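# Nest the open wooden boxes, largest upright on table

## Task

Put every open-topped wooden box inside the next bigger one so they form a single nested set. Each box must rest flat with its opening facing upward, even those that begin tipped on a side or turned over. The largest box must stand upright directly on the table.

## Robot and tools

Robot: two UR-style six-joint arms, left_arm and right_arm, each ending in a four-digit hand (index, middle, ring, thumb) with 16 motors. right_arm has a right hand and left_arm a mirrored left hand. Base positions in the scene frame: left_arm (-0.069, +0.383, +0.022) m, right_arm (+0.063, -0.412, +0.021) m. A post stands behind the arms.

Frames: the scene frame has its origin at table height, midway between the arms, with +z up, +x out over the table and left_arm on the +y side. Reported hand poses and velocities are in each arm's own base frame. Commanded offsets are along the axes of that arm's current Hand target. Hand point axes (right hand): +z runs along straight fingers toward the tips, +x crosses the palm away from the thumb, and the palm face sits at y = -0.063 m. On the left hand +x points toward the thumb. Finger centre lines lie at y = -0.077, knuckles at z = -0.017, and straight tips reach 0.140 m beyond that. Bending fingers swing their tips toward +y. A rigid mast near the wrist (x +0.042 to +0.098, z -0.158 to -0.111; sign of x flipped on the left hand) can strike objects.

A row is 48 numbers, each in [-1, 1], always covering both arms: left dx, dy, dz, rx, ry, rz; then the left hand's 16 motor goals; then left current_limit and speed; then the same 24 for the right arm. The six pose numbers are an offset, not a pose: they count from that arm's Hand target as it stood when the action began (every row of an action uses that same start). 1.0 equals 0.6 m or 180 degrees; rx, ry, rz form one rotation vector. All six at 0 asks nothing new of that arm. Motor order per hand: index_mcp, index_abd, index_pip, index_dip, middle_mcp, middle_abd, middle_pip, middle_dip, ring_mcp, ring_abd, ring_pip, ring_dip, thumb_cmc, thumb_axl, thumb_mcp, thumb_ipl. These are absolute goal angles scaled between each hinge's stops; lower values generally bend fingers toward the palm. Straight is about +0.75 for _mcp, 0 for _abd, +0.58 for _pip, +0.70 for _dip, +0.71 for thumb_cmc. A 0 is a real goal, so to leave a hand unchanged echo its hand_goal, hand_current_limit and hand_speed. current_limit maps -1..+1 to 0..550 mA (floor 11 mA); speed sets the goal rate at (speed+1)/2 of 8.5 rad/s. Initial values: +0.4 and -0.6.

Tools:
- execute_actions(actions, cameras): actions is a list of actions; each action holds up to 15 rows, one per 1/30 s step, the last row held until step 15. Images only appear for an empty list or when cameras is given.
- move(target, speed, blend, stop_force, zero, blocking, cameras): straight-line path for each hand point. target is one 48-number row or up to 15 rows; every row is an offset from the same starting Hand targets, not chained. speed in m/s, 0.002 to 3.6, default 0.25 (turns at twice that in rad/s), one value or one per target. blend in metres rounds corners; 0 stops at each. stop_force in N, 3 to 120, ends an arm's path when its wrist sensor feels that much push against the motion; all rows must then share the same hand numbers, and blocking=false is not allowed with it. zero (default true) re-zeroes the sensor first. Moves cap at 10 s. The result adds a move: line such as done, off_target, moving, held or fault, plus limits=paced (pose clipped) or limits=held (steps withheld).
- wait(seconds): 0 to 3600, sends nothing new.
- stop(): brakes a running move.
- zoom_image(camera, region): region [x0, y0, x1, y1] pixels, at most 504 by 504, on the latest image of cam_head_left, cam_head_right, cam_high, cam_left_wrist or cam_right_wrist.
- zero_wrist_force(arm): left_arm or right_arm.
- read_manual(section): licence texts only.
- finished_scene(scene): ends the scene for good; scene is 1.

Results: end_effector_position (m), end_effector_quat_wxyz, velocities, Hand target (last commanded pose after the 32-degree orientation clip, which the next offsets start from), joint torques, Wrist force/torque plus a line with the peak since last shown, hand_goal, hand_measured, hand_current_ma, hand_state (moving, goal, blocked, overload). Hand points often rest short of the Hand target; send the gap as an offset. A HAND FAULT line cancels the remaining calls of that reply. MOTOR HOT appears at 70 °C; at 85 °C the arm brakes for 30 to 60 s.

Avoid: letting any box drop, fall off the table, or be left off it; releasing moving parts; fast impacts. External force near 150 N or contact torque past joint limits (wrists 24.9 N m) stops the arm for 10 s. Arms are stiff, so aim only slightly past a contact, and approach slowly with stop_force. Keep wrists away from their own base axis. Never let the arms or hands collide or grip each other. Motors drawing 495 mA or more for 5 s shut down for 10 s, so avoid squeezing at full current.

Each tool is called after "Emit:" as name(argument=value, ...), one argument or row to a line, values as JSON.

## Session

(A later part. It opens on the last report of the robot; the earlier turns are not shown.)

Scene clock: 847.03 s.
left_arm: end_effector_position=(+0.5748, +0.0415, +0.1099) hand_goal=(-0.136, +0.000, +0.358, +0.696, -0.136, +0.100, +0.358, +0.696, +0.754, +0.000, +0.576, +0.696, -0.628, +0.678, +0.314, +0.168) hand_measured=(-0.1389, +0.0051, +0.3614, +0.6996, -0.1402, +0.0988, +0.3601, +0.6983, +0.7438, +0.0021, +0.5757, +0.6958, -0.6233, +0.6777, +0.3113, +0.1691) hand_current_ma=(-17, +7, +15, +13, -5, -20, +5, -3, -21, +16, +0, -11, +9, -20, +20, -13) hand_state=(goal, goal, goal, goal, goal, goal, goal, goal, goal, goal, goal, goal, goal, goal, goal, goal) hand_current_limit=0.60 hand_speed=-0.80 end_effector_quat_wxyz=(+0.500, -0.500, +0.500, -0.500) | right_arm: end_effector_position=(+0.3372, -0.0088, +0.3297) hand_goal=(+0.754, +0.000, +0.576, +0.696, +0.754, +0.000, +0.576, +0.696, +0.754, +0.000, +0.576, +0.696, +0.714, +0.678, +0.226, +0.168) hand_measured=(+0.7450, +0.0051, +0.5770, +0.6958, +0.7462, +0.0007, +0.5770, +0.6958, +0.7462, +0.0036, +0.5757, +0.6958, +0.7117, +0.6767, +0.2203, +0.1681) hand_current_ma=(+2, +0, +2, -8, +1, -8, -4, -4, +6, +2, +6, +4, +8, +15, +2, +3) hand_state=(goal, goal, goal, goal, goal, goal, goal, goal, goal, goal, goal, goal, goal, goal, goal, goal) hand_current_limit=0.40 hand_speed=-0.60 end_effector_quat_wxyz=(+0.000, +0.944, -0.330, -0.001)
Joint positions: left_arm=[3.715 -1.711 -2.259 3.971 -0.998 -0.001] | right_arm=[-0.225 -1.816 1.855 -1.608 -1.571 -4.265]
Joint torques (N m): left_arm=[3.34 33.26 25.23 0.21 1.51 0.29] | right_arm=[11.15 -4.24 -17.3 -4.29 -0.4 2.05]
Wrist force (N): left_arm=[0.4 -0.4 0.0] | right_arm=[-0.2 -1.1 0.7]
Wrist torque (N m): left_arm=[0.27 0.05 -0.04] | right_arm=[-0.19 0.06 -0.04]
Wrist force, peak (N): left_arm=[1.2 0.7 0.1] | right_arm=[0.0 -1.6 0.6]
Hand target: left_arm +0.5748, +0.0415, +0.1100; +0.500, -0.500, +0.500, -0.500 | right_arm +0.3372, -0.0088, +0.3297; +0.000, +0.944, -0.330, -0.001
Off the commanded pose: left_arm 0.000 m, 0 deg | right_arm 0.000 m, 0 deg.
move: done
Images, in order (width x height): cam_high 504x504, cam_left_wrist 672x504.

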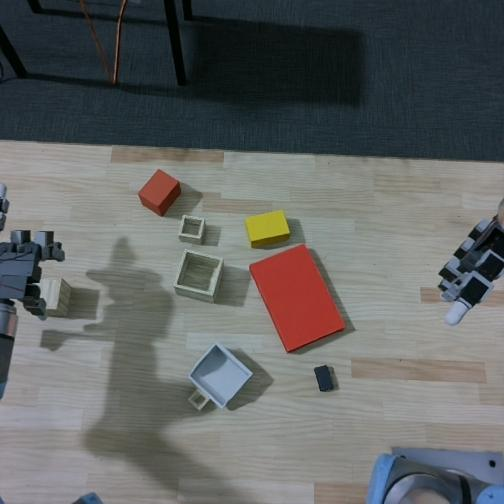

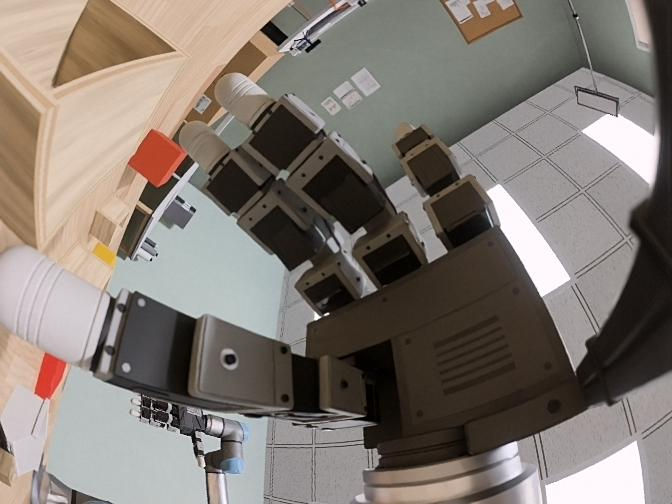

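Emit:
move(
  target=[0,0,0,0,0,0,0.0,0,0.3577,0.6957,0.0,0.1,0.3577,0.6957,0.754,0,0.576,0.696,-0.6286,0.678,0.3146,0.1676,0.6,-0.7,0,0,0,0,0,0,0.754,0,0.576,0.696,0.754,0,0.576,0.696,0.754,0,0.576,0.696,0.714,0.678,0.226,0.168,0.4,-0.6],
  speed=0.05,
)

Emit:
move(
  target=[0,0.0312,0,0,0,0,0.0,0,0.3577,0.6957,0.0,0.1,0.3577,0.6957,0.754,0,0.576,0.696,-0.6286,0.678,0.3146,0.1676,0.6,-0.7,0,0,0,0,0,0,0.754,0,0.576,0.696,0.754,0,0.576,0.696,0.754,0,0.576,0.696,0.714,0.678,0.226,0.168,0.4,-0.6],
  speed=0.03,
  stop_force=4,
  cameras=["cam_left_wrist","cam_high"],
)

Emit:
zoom_image(
  camera="cam_left_wrist",
  region=[0, 0, 300, 300],
)

Scene clock: 869.63 s.
left_arm: end_effector_position=(+0.5748, +0.0415, +0.1100) hand_goal=(+0.000, +0.000, +0.358, +0.696, +0.000, +0.100, +0.358, +0.696, +0.754, +0.000, +0.576, +0.696, -0.628, +0.678, +0.314, +0.168) hand_measured=(-0.0147, +0.0051, +0.3601, +0.6996, -0.0147, +0.0988, +0.3601, +0.6983, +0.7438, +0.0021, +0.5757, +0.6958, -0.6245, +0.6777, +0.3113, +0.1691) hand_current_ma=(-25, +15, -2, +2, -21, -18, +9, +0, +1, +15, +7, -17, -3, -12, +6, -7) hand_state=(goal, goal, goal, goal, goal, goal, goal, goal, goal, goal, goal, goal, goal, goal, goal, goal) hand_current_limit=0.60 hand_speed=-0.70 end_effector_quat_wxyz=(+0.500, -0.500, +0.500, -0.500) | right_arm: end_effector_position=(+0.3372, -0.0088, +0.3297) hand_goal=(+0.754, +0.000, +0.576, +0.696, +0.754, +0.000, +0.576, +0.696, +0.754, +0.000, +0.576, +0.696, +0.714, +0.678, +0.226, +0.168) hand_measured=(+0.7462, +0.0036, +0.5770, +0.6958, +0.7450, +0.0007, +0.5770, +0.6971, +0.7462, +0.0036, +0.5770, +0.6971, +0.7117, +0.6777, +0.2203, +0.1681) hand_current_ma=(-5, -3, -7, -12, -2, -2, +2, -14, +14, +9, -4, -6, +0, +13, +5, +13) hand_state=(goal, goal, goal, goal, goal, goal, goal, goal, goal, goal, goal, goal, goal, goal, goal, goal) hand_current_limit=0.40 hand_speed=-0.60 end_effector_quat_wxyz=(+0.000, +0.944, -0.330, -0.001)
Joint positions: left_arm=[3.715 -1.711 -2.259 3.971 -0.998 -0.001] | right_arm=[-0.225 -1.816 1.855 -1.608 -1.571 -4.265]
Joint torques (N m): left_arm=[8.66 35.1 24.07 3.54 -1.84 -2.27] | right_arm=[10.8 -4.31 -16.89 -4.36 -0.34 2.09]
Wrist force (N): left_arm=[0.8 -0.6 0.1] | right_arm=[-0.3 -1.0 0.6]
Wrist torque (N m): left_arm=[0.23 0.01 0.00] | right_arm=[-0.16 0.07 -0.04]
Wrist force, peak (N): left_arm=[0.5 -1.0 0.1] | right_arm=[-0.5 -1.5 0.8]
Hand target: left_arm +0.5748, +0.0415, +0.1100; +0.500, -0.500, +0.500, -0.500 | right_arm +0.3372, -0.0088, +0.3297; +0.000, +0.944, -0.330, -0.001
Off the commanded pose: left_arm 0.000 m, 0 deg | right_arm 0.000 m, 0 deg.
move: done

Scene clock: 871.33 s.
left_arm: end_effector_position=(+0.5748, +0.0415, +0.0913) hand_goal=(+0.000, +0.000, +0.358, +0.696, +0.000, +0.100, +0.358, +0.696, +0.754, +0.000, +0.576, +0.696, -0.628, +0.678, +0.314, +0.168) hand_measured=(-0.0147, +0.0051, +0.3601, +0.6996, -0.0159, +0.0988, +0.3601, +0.6983, +0.7438, +0.0021, +0.5757, +0.6971, -0.6245, +0.6777, +0.3113, +0.1681) hand_current_ma=(-12, +11, +11, +10, -18, -6, +4, +6, -13, +18, -7, +0, +3, -7, +1, -11) hand_state=(goal, goal, goal, goal, goal, goal, goal, goal, goal, goal, goal, goal, goal, goal, goal, goal) hand_current_limit=0.60 hand_speed=-0.70 end_effector_quat_wxyz=(+0.500, -0.500, +0.500, -0.500) | right_arm: end_effector_position=(+0.3372, -0.0088, +0.3297) hand_goal=(+0.754, +0.000, +0.576, +0.696, +0.754, +0.000, +0.576, +0.696, +0.754, +0.000, +0.576, +0.696, +0.714, +0.678, +0.226, +0.168) hand_measured=(+0.7462, +0.0021, +0.5770, +0.6958, +0.7462, +0.0007, +0.5770, +0.6958, +0.7462, +0.0036, +0.5770, +0.6958, +0.7117, +0.6767, +0.2203, +0.1681) hand_current_ma=(-1, +5, -15, -11, -2, -2, -6, +2, +2, +8, -1, -4, +8, +12, +4, +13) hand_state=(goal, goal, goal, goal, goal, goal, goal, goal, goal, goal, goal, goal, goal, goal, goal, goal) hand_current_limit=0.40 hand_speed=-0.60 end_effector_quat_wxyz=(+0.000, +0.944, -0.330, -0.001)
Joint positions: left_arm=[3.715 -1.754 -2.277 4.032 -0.998 -0.001] | right_arm=[-0.225 -1.816 1.855 -1.608 -1.571 -4.265]
Joint torques (N m): left_arm=[-0.01 35.04 23.85 -0.63 -2.35 1.39] | right_arm=[11.12 -4.1 -17.63 -4.28 -0.28 2.12]
Wrist force (N): left_arm=[0.5 -0.4 -0.1] | right_arm=[-0.3 -1.1 0.7]
Wrist torque (N m): left_arm=[0.26 0.03 -0.04] | right_arm=[-0.18 0.08 -0.05]
Wrist force, peak (N): left_arm=[0.8 -0.5 0.5] | right_arm=[-0.1 -1.6 0.6]
Hand target: left_arm +0.5748, +0.0415, +0.0913; +0.500, -0.500, +0.500, -0.500 | right_arm +0.3372, -0.0088, +0.3297; +0.000, +0.944, -0.330, -0.001
Off the commanded pose: left_arm 0.000 m, 0 deg | right_arm 0.000 m, 0 deg.
move: done
Images, in order (width x height): cam_high 504x504, cam_left_wrist 672x504.

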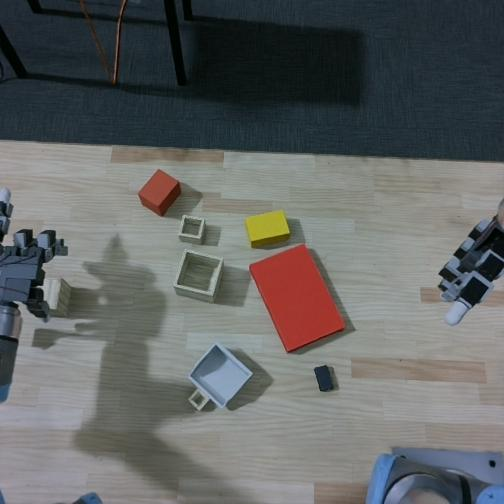

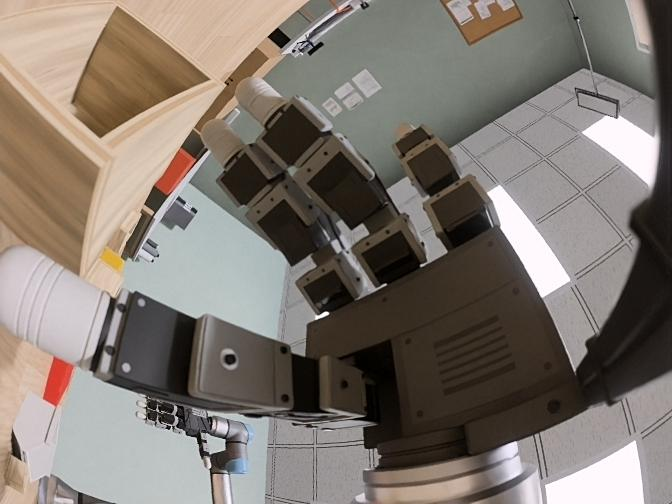

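Scaled by 1.680 from the camera's image (finer frame: 960x720).

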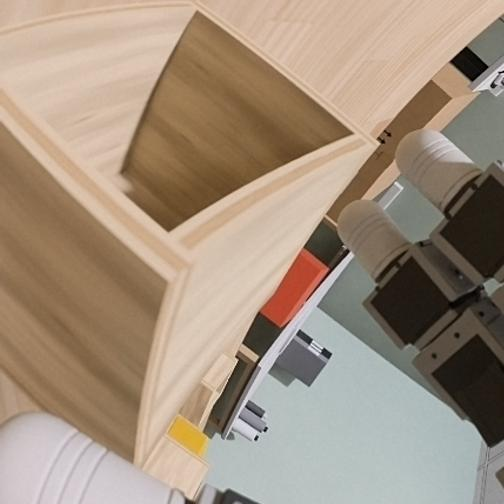

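Emit:
move(
  target=[0,0.0667,0,0,0,0,0.0,0,0.3577,0.6957,0.0,0.1,0.3577,0.6957,0.754,0,0.576,0.696,-0.6286,0.678,0.3146,0.1676,0.6,-0.7,0,0,0,0,0,0,0.754,0,0.576,0.696,0.754,0,0.576,0.696,0.754,0,0.576,0.696,0.714,0.678,0.226,0.168,0.4,-0.6],
  speed=0.03,
  stop_force=4,
  cameras=["cam_left_wrist","cam_high"],
)

Emit:
zoom_image(
  camera="cam_left_wrist",
  region=[0, 50, 300, 350],
)

Scene clock: 897.00 s.
left_arm: end_effector_position=(+0.5749, +0.0415, +0.0513) hand_goal=(+0.000, +0.000, +0.358, +0.696, +0.000, +0.100, +0.358, +0.696, +0.754, +0.000, +0.576, +0.696, -0.628, +0.678, +0.314, +0.168) hand_measured=(-0.0147, +0.0051, +0.3601, +0.6996, -0.0147, +0.0988, +0.3601, +0.6983, +0.7438, +0.0021, +0.5770, +0.6958, -0.6245, +0.6767, +0.3113, +0.1691) hand_current_ma=(-14, +18, -12, +13, -26, -5, +9, -4, -2, +5, -12, +8, -6, -5, +3, -13) hand_state=(goal, goal, goal, goal, goal, goal, goal, goal, goal, goal, goal, goal, goal, goal, goal, goal) hand_current_limit=0.60 hand_speed=-0.70 end_effector_quat_wxyz=(+0.500, -0.500, +0.500, -0.500) | right_arm: end_effector_position=(+0.3372, -0.0088, +0.3297) hand_goal=(+0.754, +0.000, +0.576, +0.696, +0.754, +0.000, +0.576, +0.696, +0.754, +0.000, +0.576, +0.696, +0.714, +0.678, +0.226, +0.168) hand_measured=(+0.7450, +0.0036, +0.5770, +0.6971, +0.7450, +0.0021, +0.5770, +0.6958, +0.7462, +0.0051, +0.5770, +0.6958, +0.7104, +0.6777, +0.2203, +0.1672) hand_current_ma=(+0, +1, -1, -10, -6, -4, -6, -9, +4, +7, +1, -6, +11, +7, +7, +15) hand_state=(goal, goal, goal, goal, goal, goal, goal, goal, goal, goal, goal, goal, goal, goal, goal, goal) hand_current_limit=0.40 hand_speed=-0.60 end_effector_quat_wxyz=(+0.000, +0.944, -0.330, -0.001)
Joint positions: left_arm=[3.715 -1.857 -2.306 4.164 -0.998 -0.001] | right_arm=[-0.225 -1.816 1.855 -1.608 -1.571 -4.265]
Joint torques (N m): left_arm=[-8.29 38.84 21.33 -0.75 -2.31 -2.01] | right_arm=[11.22 -4.18 -17.12 -4.36 -0.35 2.1]
Wrist force (N): left_arm=[0.7 -0.1 0.1] | right_arm=[-0.3 -1.3 0.5]
Wrist torque (N m): left_arm=[0.29 0.02 -0.04] | right_arm=[-0.19 0.08 -0.05]
Wrist force, peak (N): left_arm=[0.5 -1.1 0.2] | right_arm=[-0.2 -1.7 0.8]
Hand target: left_arm +0.5749, +0.0415, +0.0513; +0.500, -0.500, +0.500, -0.500 | right_arm +0.3372, -0.0088, +0.3297; +0.000, +0.944, -0.330, -0.001
Off the commanded pose: left_arm 0.000 m, 0 deg | right_arm 0.000 m, 0 deg.
move: done
Images, in order (width x height): cam_high 504x504, cam_left_wrist 672x504.

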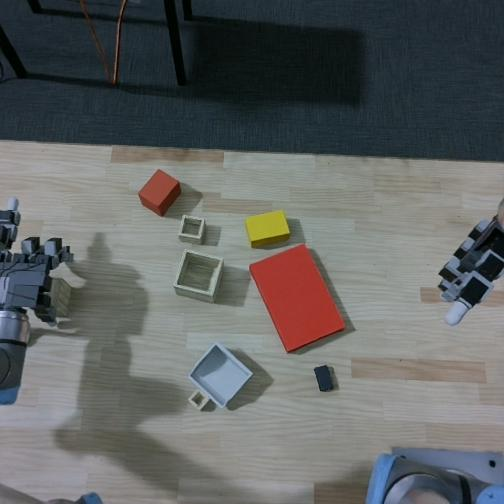

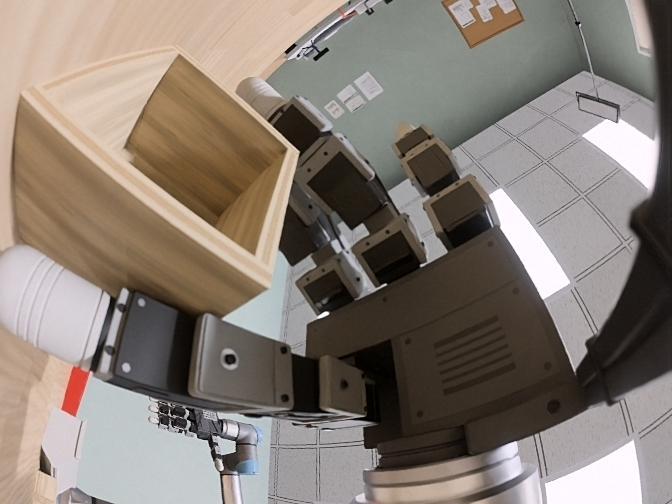

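Scaled by 1.680 from the camera's image (finer frame: 960x720).

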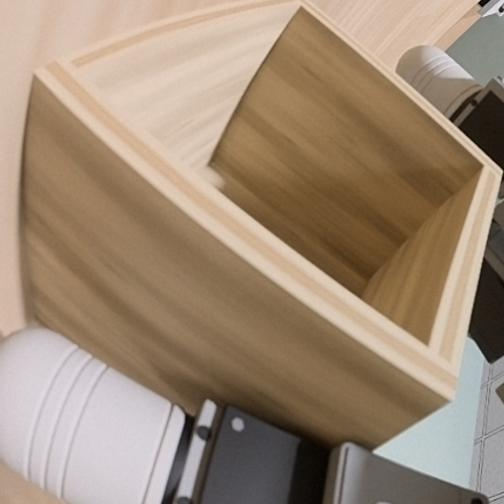

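Emit:
move(
  target=[-0.0307,0,-0.0125,0,0,0,0.0,0,0.3577,0.6957,0.0,0,0.3577,0.6957,0.754,0,0.576,0.696,-0.514,0.678,0.3146,0.1676,0.6,-0.7,0,0,0,0,0,0,0.754,0,0.576,0.696,0.754,0,0.576,0.696,0.754,0,0.576,0.696,0.714,0.678,0.226,0.168,0.4,-0.6],
  speed=0.05,
)

Emit:
move(
  target=[0,0,0,0,0,0,-0.233,0,0.3577,0.6957,0.0,0,0.3577,0.6957,0.754,0,0.576,0.696,-0.514,0.678,0.2247,0.1676,0.6,-0.9,0,0,0,0,0,0,0.754,0,0.576,0.696,0.754,0,0.576,0.696,0.754,0,0.576,0.696,0.714,0.678,0.226,0.168,0.4,-0.6],
  speed=0.05,
  cameras=["cam_left_wrist","cam_high"],
)

Emit:
zoom_image(
  camera="cam_left_wrist",
  region=[0, 50, 300, 350],
)

Scene clock: 941.00 s.
left_arm: end_effector_position=(+0.5673, +0.0599, +0.0513) hand_goal=(+0.000, +0.000, +0.358, +0.696, +0.000, +0.000, +0.358, +0.696, +0.754, +0.000, +0.576, +0.696, -0.514, +0.678, +0.314, +0.168) hand_measured=(-0.0135, +0.0051, +0.3601, +0.6996, -0.0147, +0.0036, +0.3601, +0.6983, +0.7438, +0.0021, +0.5770, +0.6958, -0.5165, +0.6788, +0.3113, +0.1691) hand_current_ma=(-11, +9, -7, -2, -24, +9, +9, +7, -12, +10, -1, -11, -1, -1, -8, -6) hand_state=(goal, goal, goal, goal, goal, goal, goal, goal, goal, goal, goal, goal, goal, goal, goal, goal) hand_current_limit=0.60 hand_speed=-0.70 end_effector_quat_wxyz=(+0.500, -0.500, +0.500, -0.500) | right_arm: end_effector_position=(+0.3372, -0.0088, +0.3297) hand_goal=(+0.754, +0.000, +0.576, +0.696, +0.754, +0.000, +0.576, +0.696, +0.754, +0.000, +0.576, +0.696, +0.714, +0.678, +0.226, +0.168) hand_measured=(+0.7462, +0.0036, +0.5770, +0.6958, +0.7462, +0.0007, +0.5782, +0.6958, +0.7462, +0.0051, +0.5770, +0.6958, +0.7117, +0.6777, +0.2203, +0.1672) hand_current_ma=(+1, -9, -7, -4, +3, -5, -9, -2, +6, +7, +0, +8, -8, +20, +3, +6) hand_state=(goal, goal, goal, goal, goal, goal, goal, goal, goal, goal, goal, goal, goal, goal, goal, goal) hand_current_limit=0.40 hand_speed=-0.60 end_effector_quat_wxyz=(+0.000, +0.944, -0.330, -0.001)
Joint positions: left_arm=[3.775 -1.851 -2.316 4.168 -0.938 -0.001] | right_arm=[-0.225 -1.816 1.855 -1.608 -1.571 -4.265]
Joint torques (N m): left_arm=[-8.18 26.35 16.78 2.74 -2.43 -2.4] | right_arm=[11.26 -4.38 -16.8 -4.21 -0.32 2.08]
Wrist force (N): left_arm=[0.7 -0.3 0.1] | right_arm=[-0.1 -1.3 0.6]
Wrist torque (N m): left_arm=[0.27 0.01 -0.01] | right_arm=[-0.21 0.06 -0.04]
Wrist force, peak (N): left_arm=[1.1 -0.3 -0.4] | right_arm=[0.0 -1.5 0.8]
Hand target: left_arm +0.5674, +0.0599, +0.0512; +0.500, -0.500, +0.500, -0.500 | right_arm +0.3372, -0.0088, +0.3297; +0.000, +0.944, -0.330, -0.001
Off the commanded pose: left_arm 0.000 m, 0 deg | right_arm 0.000 m, 0 deg.
move: done

Scene clock: 941.93 s.
left_arm: end_effector_position=(+0.5674, +0.0599, +0.0513) hand_goal=(-0.232, +0.000, +0.358, +0.696, +0.000, +0.000, +0.358, +0.696, +0.754, +0.000, +0.576, +0.696, -0.514, +0.678, +0.224, +0.168) hand_measured=(-0.2354, +0.0051, +0.3614, +0.6996, -0.0147, +0.0036, +0.3601, +0.6983, +0.7438, +0.0007, +0.5757, +0.6958, -0.5165, +0.6788, +0.2262, +0.1691) hand_current_ma=(-14, +28, +2, -2, -14, +7, +3, +6, -2, +4, -3, +4, +1, -7, +6, -7) hand_state=(goal, goal, goal, goal, goal, goal, goal, goal, goal, goal, goal, goal, goal, goal, goal, goal) hand_current_limit=0.60 hand_speed=-0.90 end_effector_quat_wxyz=(+0.500, -0.500, +0.500, -0.500) | right_arm: end_effector_position=(+0.3372, -0.0088, +0.3297) hand_goal=(+0.754, +0.000, +0.576, +0.696, +0.754, +0.000, +0.576, +0.696, +0.754, +0.000, +0.576, +0.696, +0.714, +0.678, +0.226, +0.168) hand_measured=(+0.7462, +0.0036, +0.5782, +0.6958, +0.7450, +0.0007, +0.5770, +0.6958, +0.7462, +0.0051, +0.5770, +0.6971, +0.7117, +0.6777, +0.2193, +0.1681) hand_current_ma=(-2, -5, -2, -1, +2, +2, +1, -10, -1, +5, -10, +2, +9, +14, +8, +6) hand_state=(goal, goal, goal, goal, goal, goal, goal, goal, goal, goal, goal, goal, goal, goal, goal, goal) hand_current_limit=0.40 hand_speed=-0.60 end_effector_quat_wxyz=(+0.000, +0.944, -0.330, -0.001)
Joint positions: left_arm=[3.775 -1.851 -2.316 4.168 -0.938 -0.001] | right_arm=[-0.225 -1.816 1.855 -1.608 -1.571 -4.265]
Joint torques (N m): left_arm=[-9.89 12.45 21.36 -0.77 -2.12 -2.45] | right_arm=[10.96 -4.25 -17.29 -4.3 -0.26 2.05]
Wrist force (N): left_arm=[0.3 -0.3 0.2] | right_arm=[-0.1 -1.5 0.5]
Wrist torque (N m): left_arm=[0.26 0.06 -0.04] | right_arm=[-0.21 0.05 -0.03]
Wrist force, peak (N): left_arm=[0.7 -0.6 -0.1] | right_arm=[-0.2 -1.5 0.5]
Hand target: left_arm +0.5674, +0.0599, +0.0512; +0.500, -0.500, +0.500, -0.500 | right_arm +0.3372, -0.0088, +0.3297; +0.000, +0.944, -0.330, -0.001
Off the commanded pose: left_arm 0.000 m, 0 deg | right_arm 0.000 m, 0 deg.
move: done
Images, in order (width x height): cam_high 504x504, cam_left_wrist 672x504.

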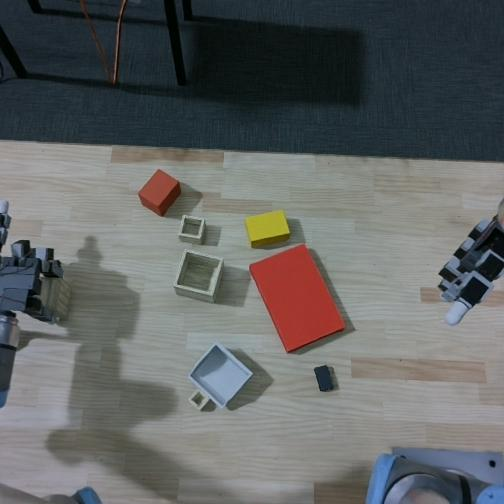

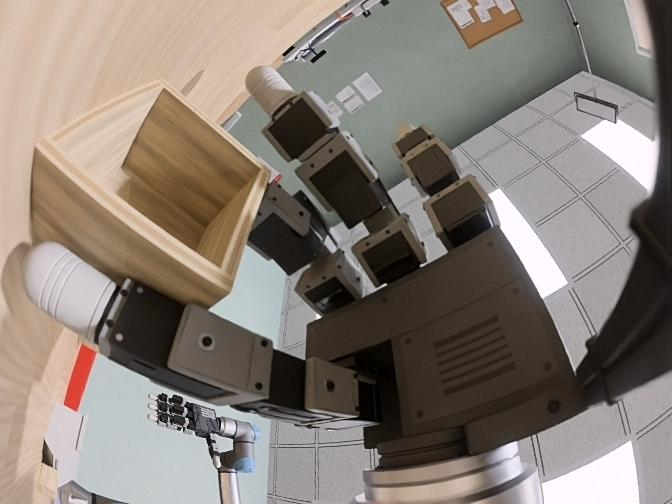

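Scaled by 1.680 from the camera's image (finer frame: 960x720).

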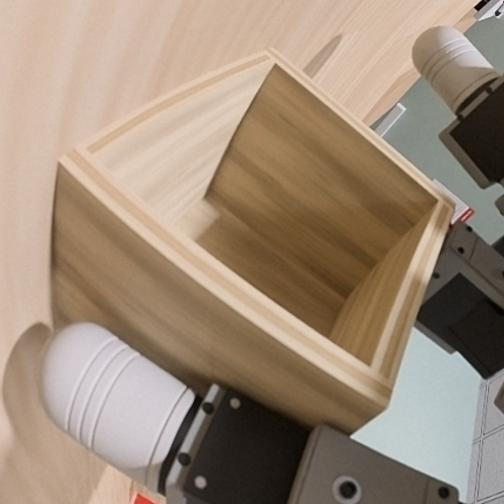

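Emit:
move(
  target=[0,0,0,0,0,0,-0.342,0,0.3577,0.6957,0.0,0,0.3577,0.6957,0.754,0,0.576,0.696,-0.514,0.678,0.21,0.1676,0.6,-0.9,0,0,0,0,0,0,0.754,0,0.576,0.696,0.754,0,0.576,0.696,0.754,0,0.576,0.696,0.714,0.678,0.226,0.168,0.4,-0.6],
  speed=0.05,
)

Emit:
move(
  target=[0,0,0,0,0,0,-0.42,0,0.3577,0.6957,0.0,0,0.3577,0.6957,0.754,0,0.576,0.696,-0.514,0.678,0.15,0.1676,0.6,-0.9,0,0,0,0,0,0,0.754,0,0.576,0.696,0.754,0,0.576,0.696,0.754,0,0.576,0.696,0.714,0.678,0.226,0.168,0.4,-0.6],
  speed=0.05,
  cameras=["cam_left_wrist"],
)

Emit:
zoom_image(
  camera="cam_left_wrist",
  region=[0, 50, 300, 350],
)

Scene clock: 947.23 s.
left_arm: end_effector_position=(+0.5674, +0.0599, +0.0512) hand_goal=(-0.342, +0.000, +0.358, +0.696, +0.000, +0.000, +0.358, +0.696, +0.754, +0.000, +0.576, +0.696, -0.514, +0.678, +0.210, +0.168) hand_measured=(-0.2812, +0.0051, +0.3665, +0.6983, -0.0147, +0.0036, +0.3601, +0.6983, +0.7438, +0.0021, +0.5770, +0.6958, -0.5165, +0.6788, +0.2212, +0.1719) hand_current_ma=(+100, +9, +9, +9, -20, -2, +2, +7, -1, +23, +2, +5, +12, -9, +22, -2) hand_state=(blocked, goal, goal, goal, goal, goal, goal, goal, goal, goal, goal, goal, goal, goal, goal, goal) hand_current_limit=0.60 hand_speed=-0.90 end_effector_quat_wxyz=(+0.500, -0.500, +0.500, -0.500) | right_arm: end_effector_position=(+0.3372, -0.0088, +0.3297) hand_goal=(+0.754, +0.000, +0.576, +0.696, +0.754, +0.000, +0.576, +0.696, +0.754, +0.000, +0.576, +0.696, +0.714, +0.678, +0.226, +0.168) hand_measured=(+0.7462, +0.0036, +0.5757, +0.6958, +0.7450, +0.0021, +0.5770, +0.6958, +0.7462, +0.0036, +0.5770, +0.6958, +0.7117, +0.6777, +0.2203, +0.1681) hand_current_ma=(+7, -5, -1, -14, -5, -4, +2, -11, +6, +18, +6, +7, +5, +7, +4, +5) hand_state=(goal, goal, goal, goal, goal, goal, goal, goal, goal, goal, goal, goal, goal, goal, goal, goal) hand_current_limit=0.40 hand_speed=-0.60 end_effector_quat_wxyz=(+0.000, +0.944, -0.330, -0.001)
Joint positions: left_arm=[3.775 -1.851 -2.316 4.168 -0.938 -0.001] | right_arm=[-0.225 -1.816 1.855 -1.608 -1.571 -4.265]
Joint torques (N m): left_arm=[-8.76 11.91 19.87 -0.76 -1.12 -2.3] | right_arm=[11 -4.63 -17.25 -4.31 -0.36 2]
Wrist force (N): left_arm=[0.5 -0.7 0.2] | right_arm=[-0.2 -1.2 0.9]
Wrist torque (N m): left_arm=[0.26 0.02 -0.03] | right_arm=[-0.21 0.06 -0.04]
Wrist force, peak (N): left_arm=[0.6 -1.1 0.3] | right_arm=[-0.5 -1.6 0.7]
Hand target: left_arm +0.5674, +0.0599, +0.0512; +0.500, -0.500, +0.500, -0.500 | right_arm +0.3372, -0.0088, +0.3297; +0.000, +0.944, -0.330, -0.001
Off the commanded pose: left_arm 0.000 m, 0 deg | right_arm 0.000 m, 0 deg.
move: done

Scene clock: 947.73 s.
left_arm: end_effector_position=(+0.5674, +0.0599, +0.0512) hand_goal=(-0.420, +0.000, +0.358, +0.696, +0.000, +0.000, +0.358, +0.696, +0.754, +0.000, +0.576, +0.696, -0.514, +0.678, +0.150, +0.168) hand_measured=(-0.2885, +0.0051, +0.3806, +0.6945, -0.0147, +0.0021, +0.3601, +0.6996, +0.7438, +0.0007, +0.5757, +0.6958, -0.5165, +0.6788, +0.2222, +0.1719) hand_current_ma=(+313, +4, +43, -4, -15, -1, +18, +15, -5, +12, -2, -10, +9, -4, +183, +7) hand_state=(blocked, goal, blocked, goal, goal, goal, goal, goal, goal, goal, goal, goal, goal, goal, blocked, goal) hand_current_limit=0.60 hand_speed=-0.90 end_effector_quat_wxyz=(+0.500, -0.500, +0.500, -0.500) | right_arm: end_effector_position=(+0.3372, -0.0088, +0.3297) hand_goal=(+0.754, +0.000, +0.576, +0.696, +0.754, +0.000, +0.576, +0.696, +0.754, +0.000, +0.576, +0.696, +0.714, +0.678, +0.226, +0.168) hand_measured=(+0.7462, +0.0036, +0.5757, +0.6958, +0.7462, +0.0007, +0.5757, +0.6958, +0.7462, +0.0051, +0.5770, +0.6958, +0.7117, +0.6777, +0.2203, +0.1681) hand_current_ma=(+2, -1, -4, -6, +2, +0, -8, -10, +14, +9, +8, +5, +5, +13, +6, +9) hand_state=(goal, goal, goal, goal, goal, goal, goal, goal, goal, goal, goal, goal, goal, goal, goal, goal) hand_current_limit=0.40 hand_speed=-0.60 end_effector_quat_wxyz=(+0.000, +0.944, -0.330, -0.001)
Joint positions: left_arm=[3.775 -1.851 -2.316 4.168 -0.938 -0.001] | right_arm=[-0.225 -1.816 1.855 -1.608 -1.571 -4.265]
Joint torques (N m): left_arm=[-8.25 11.42 20.35 -0.5 -1 -2.38] | right_arm=[11 -4.37 -17.26 -4.26 -0.36 2.06]
Wrist force (N): left_arm=[0.6 -1.1 0.5] | right_arm=[-0.3 -1.2 0.6]
Wrist torque (N m): left_arm=[0.22 0.01 -0.02] | right_arm=[-0.19 0.07 -0.05]
Wrist force, peak (N): left_arm=[0.7 -1.7 0.7] | right_arm=[-0.4 -1.3 0.5]
Hand target: left_arm +0.5674, +0.0599, +0.0512; +0.500, -0.500, +0.500, -0.500 | right_arm +0.3372, -0.0088, +0.3297; +0.000, +0.944, -0.330, -0.001
Off the commanded pose: left_arm 0.000 m, 0 deg | right_arm 0.000 m, 0 deg.
move: done

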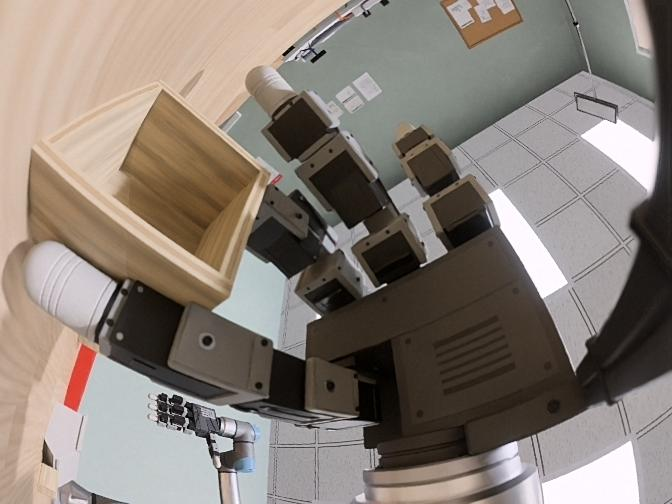

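Scaled by 1.680 from the camera's image (finer frame: 960x720).

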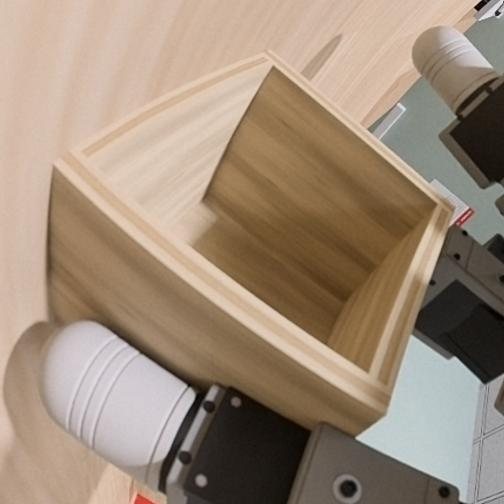

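Emit:
move(
  target=[
    [0,-0.1313,0,0,0,0,-0.42,0,0.3577,0.6957,0.0,0,0.3577,0.6957,0.754,0,0.576,0.696,-0.514,0.678,0.15,0.1676,0.6,-0.9,0,0,0,0,0,0,0.754,0,0.576,0.696,0.754,0,0.576,0.696,0.754,0,0.576,0.696,0.714,0.678,0.226,0.168,0.4,-0.6],
    [0.1232,-0.1038,0,0,0,0.5,-0.42,0,0.3577,0.6957,0.0,0,0.3577,0.6957,0.754,0,0.576,0.696,-0.514,0.678,0.15,0.1676,0.6,-0.9,0,0,0,0,0,0,0.754,0,0.576,0.696,0.754,0,0.576,0.696,0.754,0,0.576,0.696,0.714,0.678,0.226,0.168,0.4,-0.6],
  ],
  speed=[0.08,0.25],
  blend=[0.005,0],
  cameras=["cam_left_wrist","cam_high"],
)

Emit:
zoom_image(
  camera="cam_left_wrist",
  region=[0, 50, 300, 350],
)

Scene clock: 972.67 s.
left_arm: end_effector_position=(+0.5673, -0.0141, +0.1134) hand_goal=(-0.420, +0.000, +0.358, +0.696, +0.000, +0.000, +0.358, +0.696, +0.754, +0.000, +0.576, +0.696, -0.514, +0.678, +0.150, +0.168) hand_measured=(-0.2885, +0.0109, +0.3806, +0.6971, -0.0039, +0.0036, +0.3614, +0.6983, +0.7547, +0.0021, +0.5795, +0.6971, -0.4964, +0.6872, +0.2212, +0.1710) hand_current_ma=(+309, +19, +26, +17, -12, +0, +4, -5, +6, -2, +6, -2, +20, -3, +189, -4) hand_state=(blocked, goal, blocked, goal, goal, goal, goal, goal, goal, goal, goal, goal, goal, goal, blocked, goal) hand_current_limit=0.60 hand_speed=-0.90 end_effector_quat_wxyz=(+0.707, +0.000, +0.707, +0.000) | right_arm: end_effector_position=(+0.3372, -0.0088, +0.3297) hand_goal=(+0.754, +0.000, +0.576, +0.696, +0.754, +0.000, +0.576, +0.696, +0.754, +0.000, +0.576, +0.696, +0.714, +0.678, +0.226, +0.168) hand_measured=(+0.7462, +0.0036, +0.5770, +0.6958, +0.7462, +0.0021, +0.5770, +0.6958, +0.7462, +0.0051, +0.5770, +0.6958, +0.7117, +0.6777, +0.2193, +0.1672) hand_current_ma=(+0, +6, -3, -5, +1, -8, -6, -3, +8, +9, -9, +9, -7, +5, -3, +11) hand_state=(goal, goal, goal, goal, goal, goal, goal, goal, goal, goal, goal, goal, goal, goal, goal, goal) hand_current_limit=0.40 hand_speed=-0.60 end_effector_quat_wxyz=(+0.000, +0.944, -0.330, -0.001)
Joint positions: left_arm=[3.244 -1.859 -2.304 4.163 -1.468 1.57] | right_arm=[-0.225 -1.816 1.855 -1.608 -1.571 -4.265]
Joint torques (N m): left_arm=[9.5 38.82 6.71 -0.06 2.04 2.23] | right_arm=[11.23 -4.06 -17.41 -4.25 -0.28 2]
Wrist force (N): left_arm=[-1.4 -0.3 1.3] | right_arm=[-0.3 -1.2 0.5]
Wrist torque (N m): left_arm=[0.13 0.31 -0.04] | right_arm=[-0.17 0.08 -0.06]
Wrist force, peak (N): left_arm=[-1.7 -0.1 1.5] | right_arm=[-0.3 -1.6 0.9]
Hand target: left_arm +0.5673, -0.0140, +0.1135; +0.707, +0.000, +0.707, +0.000 | right_arm +0.3372, -0.0088, +0.3297; +0.000, +0.944, -0.330, -0.001
Off the commanded pose: left_arm 0.000 m, 0 deg | right_arm 0.000 m, 0 deg.
move: done
Images, in order (width x height): cam_high 504x504, cam_left_wrist 672x504.

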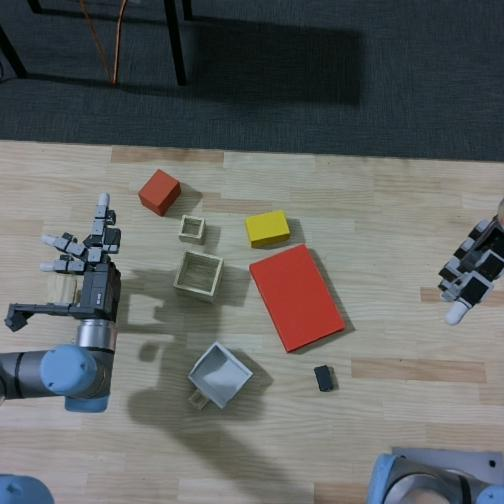

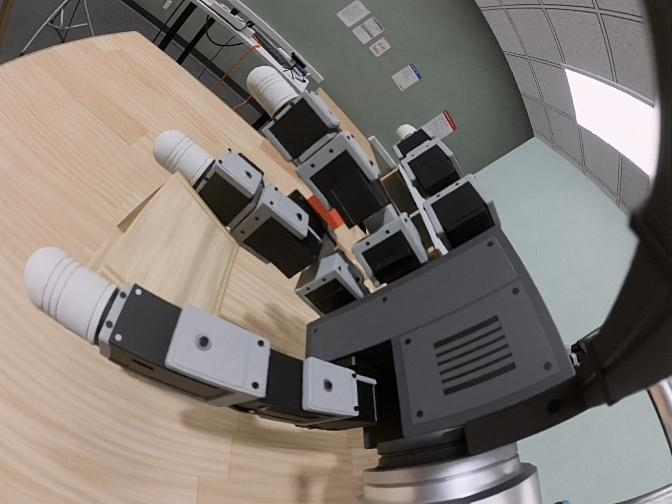

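Scaled by 1.680 from the camera's image (finer frame: 960x720).

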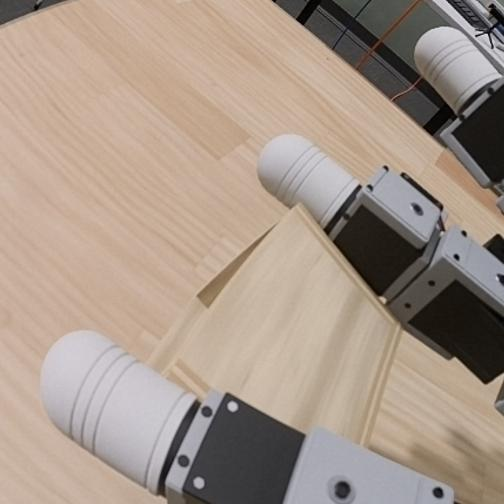

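Emit:
zoom_image(
  camera="cam_high",
  region=[0, 190, 160, 350],
)

Emit:
zoom_image(
  camera="cam_left_wrist",
  region=[60, 140, 280, 340],
)

Scaled by 3.150 from the camera's image (finer frame: 720x720).

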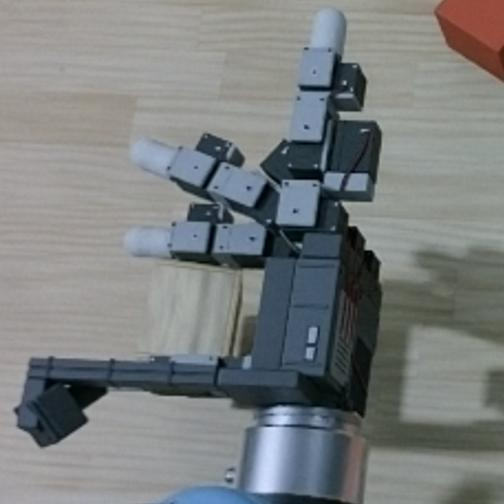

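Scaled by 2.291 from the camera's image (finer frame: 960x720).

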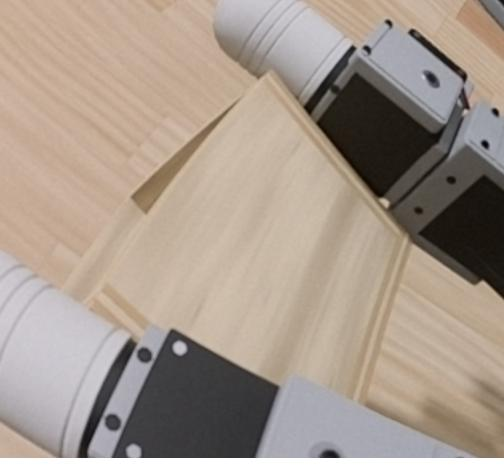

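Emit:
move(
  target=[-0.0275,0.1232,0,0,0,-0.5,-0.42,0,0.3577,0.6957,0.0,0,0.3577,0.6957,0.754,0,0.576,0.696,-0.514,0.678,0.15,0.1676,0.6,-0.9,0,0,0,0,0,0,0.754,0,0.576,0.696,0.754,0,0.576,0.696,0.754,0,0.576,0.696,0.714,0.678,0.226,0.168,0.4,-0.6],
  speed=0.25,
  cameras=["cam_left_wrist","cam_high"],
)

Emit:
zoom_image(
  camera="cam_left_wrist",
  region=[0, 50, 300, 350],
)

Scene clock: 1003.73 s.
left_arm: end_effector_position=(+0.5673, +0.0600, +0.1300) hand_goal=(-0.420, +0.000, +0.358, +0.696, +0.000, +0.000, +0.358, +0.696, +0.754, +0.000, +0.576, +0.696, -0.514, +0.678, +0.150, +0.168) hand_measured=(-0.2921, +0.0007, +0.3845, +0.6971, -0.0063, +0.0036, +0.3601, +0.6996, +0.7438, +0.0021, +0.5770, +0.6958, -0.5140, +0.6862, +0.2222, +0.1710) hand_current_ma=(+314, +11, +39, +1, -13, -1, -1, +6, -13, +8, +8, -3, +3, -4, +203, +4) hand_state=(blocked, goal, blocked, goal, goal, goal, goal, goal, goal, goal, goal, goal, goal, goal, blocked, goal) hand_current_limit=0.60 hand_speed=-0.90 end_effector_quat_wxyz=(+0.500, -0.500, +0.500, -0.500) | right_arm: end_effector_position=(+0.3372, -0.0088, +0.3297) hand_goal=(+0.754, +0.000, +0.576, +0.696, +0.754, +0.000, +0.576, +0.696, +0.754, +0.000, +0.576, +0.696, +0.714, +0.678, +0.226, +0.168) hand_measured=(+0.7462, +0.0036, +0.5770, +0.6958, +0.7462, +0.0021, +0.5770, +0.6958, +0.7450, +0.0036, +0.5770, +0.6971, +0.7117, +0.6767, +0.2203, +0.1672) hand_current_ma=(-6, -1, -2, -3, +6, -1, -2, -7, +11, +4, +3, -1, +4, +9, +3, +13) hand_state=(goal, goal, goal, goal, goal, goal, goal, goal, goal, goal, goal, goal, goal, goal, goal, goal) hand_current_limit=0.40 hand_speed=-0.60 end_effector_quat_wxyz=(+0.000, +0.944, -0.330, -0.001)
Joint positions: left_arm=[3.775 -1.66 -2.246 3.907 -0.938 -0.001] | right_arm=[-0.225 -1.816 1.855 -1.608 -1.571 -4.265]
Joint torques (N m): left_arm=[-8 34.02 9.48 0.22 -2.2 -1.51] | right_arm=[10.95 -4.34 -17.54 -4.34 -0.3 2.07]
Wrist force (N): left_arm=[0.8 0.2 0.4] | right_arm=[-0.1 -1.4 0.6]
Wrist torque (N m): left_arm=[0.27 0.00 -0.01] | right_arm=[-0.21 0.05 -0.03]
Wrist force, peak (N): left_arm=[-1.8 -0.3 1.4] | right_arm=[0.1 -1.6 0.8]
Hand target: left_arm +0.5673, +0.0599, +0.1300; +0.500, -0.500, +0.500, -0.500 | right_arm +0.3372, -0.0088, +0.3297; +0.000, +0.944, -0.330, -0.001
Off the commanded pose: left_arm 0.000 m, 0 deg | right_arm 0.000 m, 0 deg.
move: done
Images, in order (width x height): cam_high 504x504, cam_left_wrist 672x504.

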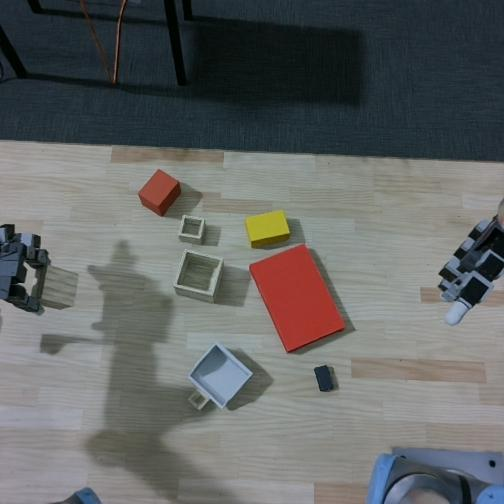

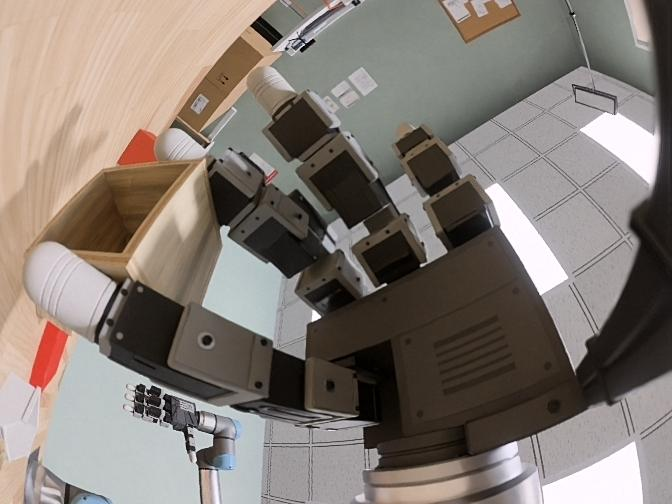

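Scaled by 1.680 from the camera's image (finer frame: 960x720).

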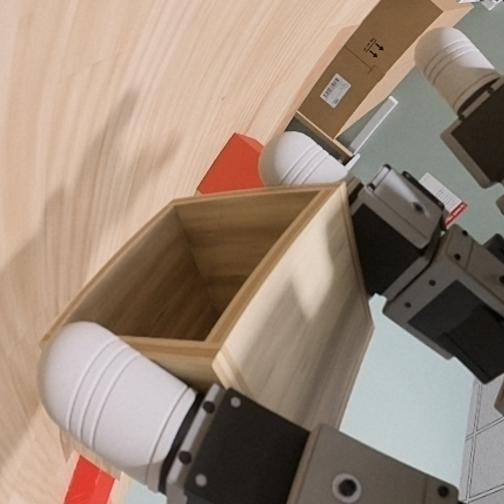

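Emit:
move(
  target=[0.05,-0.008,0,0,0,0.1944,-0.42,0,0.3577,0.6957,0.0,0,0.3577,0.6957,0.754,0,0.576,0.696,-0.514,0.678,0.15,0.1676,0.6,-0.9,0,0,0,0,0,0,0.754,0,0.576,0.696,0.754,0,0.576,0.696,0.754,0,0.576,0.696,0.714,0.678,0.226,0.168,0.4,-0.6],
  speed=0.15,
  cameras=["cam_left_wrist","cam_high"],
)

Emit:
zoom_image(
  camera="cam_left_wrist",
  region=[0, 50, 300, 350],
)

Emit:
zoom_image(
  camera="cam_high",
  region=[0, 190, 160, 350],
)

Scene clock: 1045.77 s.
left_arm: end_effector_position=(+0.5673, +0.0299, +0.1348) hand_goal=(-0.420, +0.000, +0.358, +0.696, +0.000, +0.000, +0.358, +0.696, +0.754, +0.000, +0.576, +0.696, -0.514, +0.678, +0.150, +0.168) hand_measured=(-0.2921, +0.0051, +0.3845, +0.6958, -0.0063, +0.0021, +0.3601, +0.6983, +0.7438, +0.0021, +0.5757, +0.6958, -0.5102, +0.6862, +0.2222, +0.1719) hand_current_ma=(+300, +8, +35, +6, -18, +1, +10, +13, -6, +19, +1, -11, +4, +8, +195, -7) hand_state=(blocked, goal, blocked, goal, goal, goal, goal, goal, goal, goal, goal, goal, goal, goal, blocked, goal) hand_current_limit=0.60 hand_speed=-0.90 end_effector_quat_wxyz=(+0.628, -0.327, +0.627, -0.327) | right_arm: end_effector_position=(+0.3372, -0.0088, +0.3297) hand_goal=(+0.754, +0.000, +0.576, +0.696, +0.754, +0.000, +0.576, +0.696, +0.754, +0.000, +0.576, +0.696, +0.714, +0.678, +0.226, +0.168) hand_measured=(+0.7462, +0.0036, +0.5770, +0.6958, +0.7450, +0.0007, +0.5757, +0.6958, +0.7462, +0.0036, +0.5770, +0.6971, +0.7129, +0.6767, +0.2203, +0.1672) hand_current_ma=(-5, -7, +3, -7, +1, -10, +5, -4, +6, +3, +1, -7, -3, +11, -1, -1) hand_state=(goal, goal, goal, goal, goal, goal, goal, goal, goal, goal, goal, goal, goal, goal, goal, goal) hand_current_limit=0.40 hand_speed=-0.60 end_effector_quat_wxyz=(+0.000, +0.944, -0.330, -0.001)
Joint positions: left_arm=[3.546 -1.631 -2.27 3.902 -1.166 0.61] | right_arm=[-0.225 -1.816 1.855 -1.608 -1.571 -4.265]
Joint torques (N m): left_arm=[10.4 16.02 22.69 -0.37 2.06 0.17] | right_arm=[11.18 -4.66 -17.44 -4.19 -0.36 2.08]
Wrist force (N): left_arm=[-0.4 0.1 0.2] | right_arm=[-0.2 -1.2 0.5]
Wrist torque (N m): left_arm=[0.29 0.14 0.07] | right_arm=[-0.18 0.08 -0.05]
Wrist force, peak (N): left_arm=[0.8 0.5 0.3] | right_arm=[-0.1 -1.6 0.9]
Hand target: left_arm +0.5673, +0.0299, +0.1348; +0.628, -0.327, +0.627, -0.327 | right_arm +0.3372, -0.0088, +0.3297; +0.000, +0.944, -0.330, -0.001
Off the commanded pose: left_arm 0.000 m, 0 deg | right_arm 0.000 m, 0 deg.
move: done
Images, in order (width x height): cam_high 504x504, cam_left_wrist 672x504.

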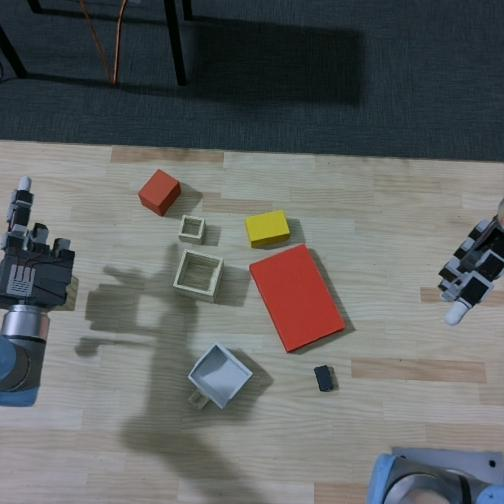

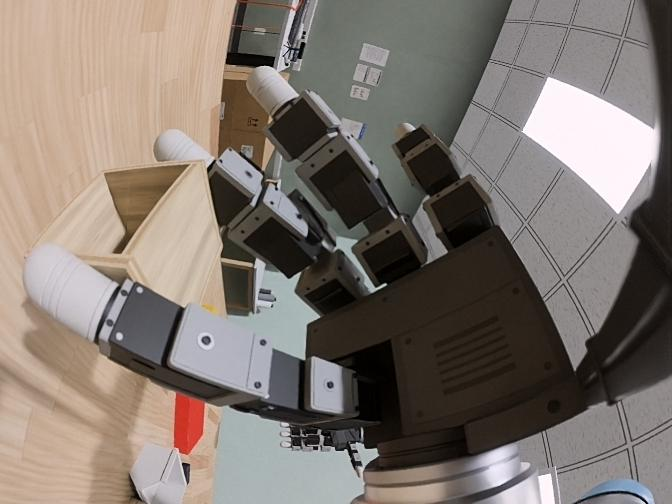

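Scaled by 1.680 from the camera's image (finer frame: 960x720).

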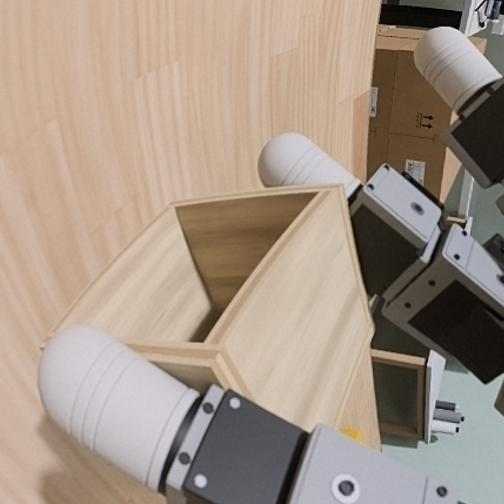

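Scaled by 3.150 from the camera's image (finer frame: 720x720).

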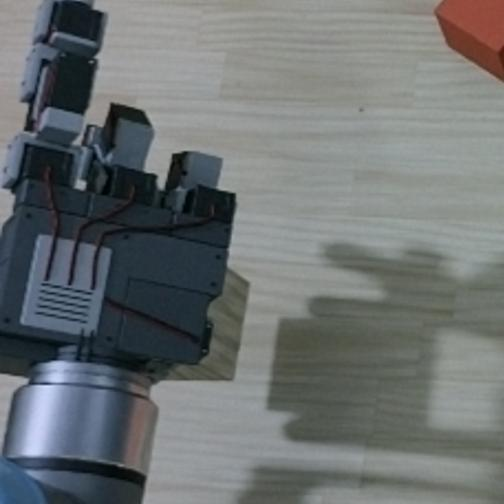

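Emit:
move(
  target=[0.0478,0.0683,0,0,0,0,-0.42,0,0.3577,0.6957,0.0,0,0.3577,0.6957,0.754,0,0.576,0.696,-0.514,0.678,0.15,0.1676,0.6,-0.9,0,0,0,0,0,0,0.754,0,0.576,0.696,0.754,0,0.576,0.696,0.754,0,0.576,0.696,0.714,0.678,0.226,0.168,0.4,-0.6],
  speed=0.08,
)

Emit:
move(
  target=[0.0383,0.0546,0,0,0,0,-0.42,0,0.3577,0.6957,0.0,0,0.3577,0.6957,0.754,0,0.576,0.696,-0.514,0.678,0.15,0.1676,0.6,-0.9,0,0,0,0,0,0,0.754,0,0.576,0.696,0.754,0,0.576,0.696,0.754,0,0.576,0.696,0.714,0.678,0.226,0.168,0.4,-0.6],
  speed=0.006,
  stop_force=3,
  cameras=["cam_left_wrist","cam_high"],
)

Emit:
zoom_image(
  camera="cam_left_wrist",
  region=[0, 50, 300, 350],
)

Scene clock: 1053.70 s.
left_arm: end_effector_position=(+0.5673, +0.0299, +0.0847) hand_goal=(-0.420, +0.000, +0.358, +0.696, +0.000, +0.000, +0.358, +0.696, +0.754, +0.000, +0.576, +0.696, -0.514, +0.678, +0.150, +0.168) hand_measured=(-0.2921, +0.0051, +0.3845, +0.6958, -0.0051, +0.0036, +0.3601, +0.6983, +0.7438, +0.0021, +0.5757, +0.6958, -0.5102, +0.6872, +0.2222, +0.1719) hand_current_ma=(+300, +13, +34, +13, -10, +9, -5, +7, -13, +18, -2, -2, -6, +2, +194, -8) hand_state=(blocked, goal, blocked, goal, goal, goal, goal, goal, goal, goal, goal, goal, goal, goal, blocked, goal) hand_current_limit=0.60 hand_speed=-0.90 end_effector_quat_wxyz=(+0.628, -0.327, +0.627, -0.327) | right_arm: end_effector_position=(+0.3372, -0.0088, +0.3297) hand_goal=(+0.754, +0.000, +0.576, +0.696, +0.754, +0.000, +0.576, +0.696, +0.754, +0.000, +0.576, +0.696, +0.714, +0.678, +0.226, +0.168) hand_measured=(+0.7462, +0.0036, +0.5770, +0.6958, +0.7462, +0.0021, +0.5770, +0.6945, +0.7462, +0.0036, +0.5757, +0.6958, +0.7117, +0.6777, +0.2193, +0.1681) hand_current_ma=(+4, +3, -4, -12, -2, +0, +7, +5, +10, +10, +4, +5, +1, +11, +2, +13) hand_state=(goal, goal, goal, goal, goal, goal, goal, goal, goal, goal, goal, goal, goal, goal, goal, goal) hand_current_limit=0.40 hand_speed=-0.60 end_effector_quat_wxyz=(+0.000, +0.944, -0.330, -0.001)
Joint positions: left_arm=[3.546 -1.748 -2.321 4.071 -1.166 0.61] | right_arm=[-0.225 -1.816 1.855 -1.608 -1.571 -4.265]
Joint torques (N m): left_arm=[-5.92 33.22 22.95 1.01 -1.76 -2.1] | right_arm=[10.82 -4.77 -17.61 -4.18 -0.31 2]
Wrist force (N): left_arm=[-0.3 -0.2 0.3] | right_arm=[-0.2 -1.2 0.7]
Wrist torque (N m): left_arm=[0.24 0.13 0.05] | right_arm=[-0.20 0.06 -0.04]
Wrist force, peak (N): left_arm=[-1.0 -1.0 0.5] | right_arm=[-0.5 -1.5 0.8]
Hand target: left_arm +0.5674, +0.0299, +0.0848; +0.628, -0.327, +0.627, -0.327 | right_arm +0.3372, -0.0088, +0.3297; +0.000, +0.944, -0.330, -0.001
Off the commanded pose: left_arm 0.000 m, 0 deg | right_arm 0.000 m, 0 deg.
move: done

Scene clock: 1058.37 s.
left_arm: end_effector_position=(+0.5674, +0.0299, +0.0638) hand_goal=(-0.420, +0.000, +0.358, +0.696, +0.000, +0.000, +0.358, +0.696, +0.754, +0.000, +0.576, +0.696, -0.514, +0.678, +0.150, +0.168) hand_measured=(-0.2909, +0.0051, +0.3858, +0.6945, -0.0051, +0.0036, +0.3601, +0.6983, +0.7438, +0.0021, +0.5757, +0.6958, -0.5102, +0.6851, +0.2222, +0.1691) hand_current_ma=(+314, +21, +42, +6, -21, -11, +9, +0, -4, +24, -7, -3, -9, +7, +198, -1) hand_state=(blocked, goal, blocked, goal, goal, goal, goal, goal, goal, goal, goal, goal, goal, goal, blocked, goal) hand_current_limit=0.60 hand_speed=-0.90 end_effector_quat_wxyz=(+0.628, -0.327, +0.627, -0.327) | right_arm: end_effector_position=(+0.3372, -0.0088, +0.3297) hand_goal=(+0.754, +0.000, +0.576, +0.696, +0.754, +0.000, +0.576, +0.696, +0.754, +0.000, +0.576, +0.696, +0.714, +0.678, +0.226, +0.168) hand_measured=(+0.7462, +0.0036, +0.5770, +0.6958, +0.7462, +0.0007, +0.5770, +0.6958, +0.7462, +0.0036, +0.5770, +0.6958, +0.7117, +0.6767, +0.2203, +0.1681) hand_current_ma=(+0, +1, -2, -17, -5, -7, +2, -5, +15, +16, +6, +6, +1, +1, +9, +12) hand_state=(goal, goal, goal, goal, goal, goal, goal, goal, goal, goal, goal, goal, goal, goal, goal, goal) hand_current_limit=0.40 hand_speed=-0.60 end_effector_quat_wxyz=(+0.000, +0.944, -0.330, -0.001)
Joint positions: left_arm=[3.546 -1.804 -2.338 4.143 -1.167 0.61] | right_arm=[-0.225 -1.816 1.855 -1.608 -1.571 -4.265]
Joint torques (N m): left_arm=[-6.58 36.3 21.42 -0.23 -2.44 -1.61] | right_arm=[10.7 -5.13 -17.06 -4.28 -0.35 2.06]
Wrist force (N): left_arm=[-0.1 0.4 0.4] | right_arm=[-0.2 -1.1 0.7]
Wrist torque (N m): left_arm=[0.30 0.12 0.06] | right_arm=[-0.19 0.07 -0.04]
Wrist force, peak (N): left_arm=[-1.6 -3.2 0.0] | right_arm=[-0.2 -1.6 0.8]
Hand target: left_arm +0.5674, +0.0299, +0.0638; +0.628, -0.327, +0.627, -0.327 (not the last commanded pose) | right_arm +0.3372, -0.0088, +0.3297; +0.000, +0.944, -0.330, -0.001
Off the commanded pose: left_arm 0.019 m, 0 deg | right_arm 0.000 m, 0 deg.
move: contact (left_arm)
Images, in order (width x height): cam_high 504x504, cam_left_wrist 672x504.

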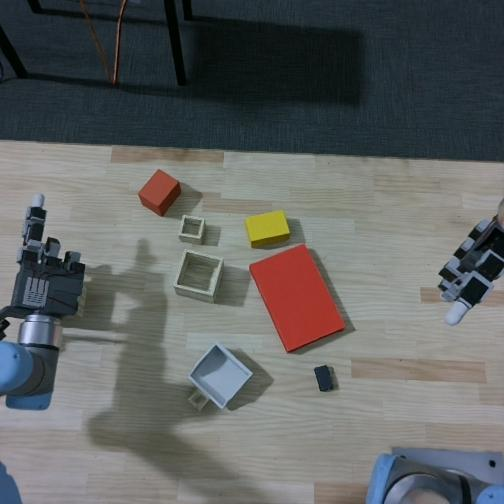

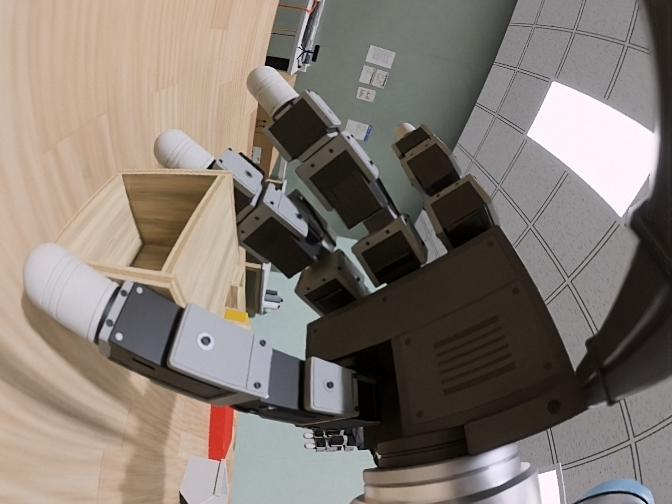

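Scaled by 1.680 from the camera's image (finer frame: 960x720).

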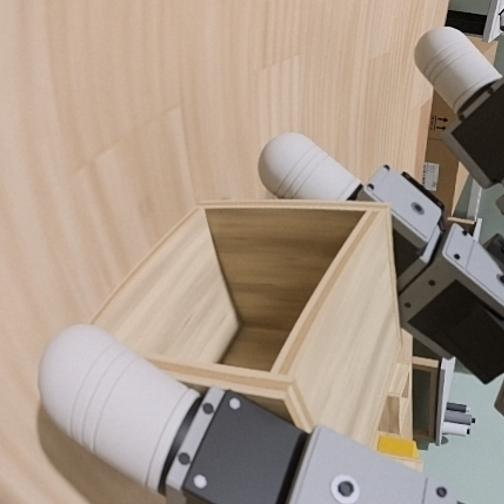

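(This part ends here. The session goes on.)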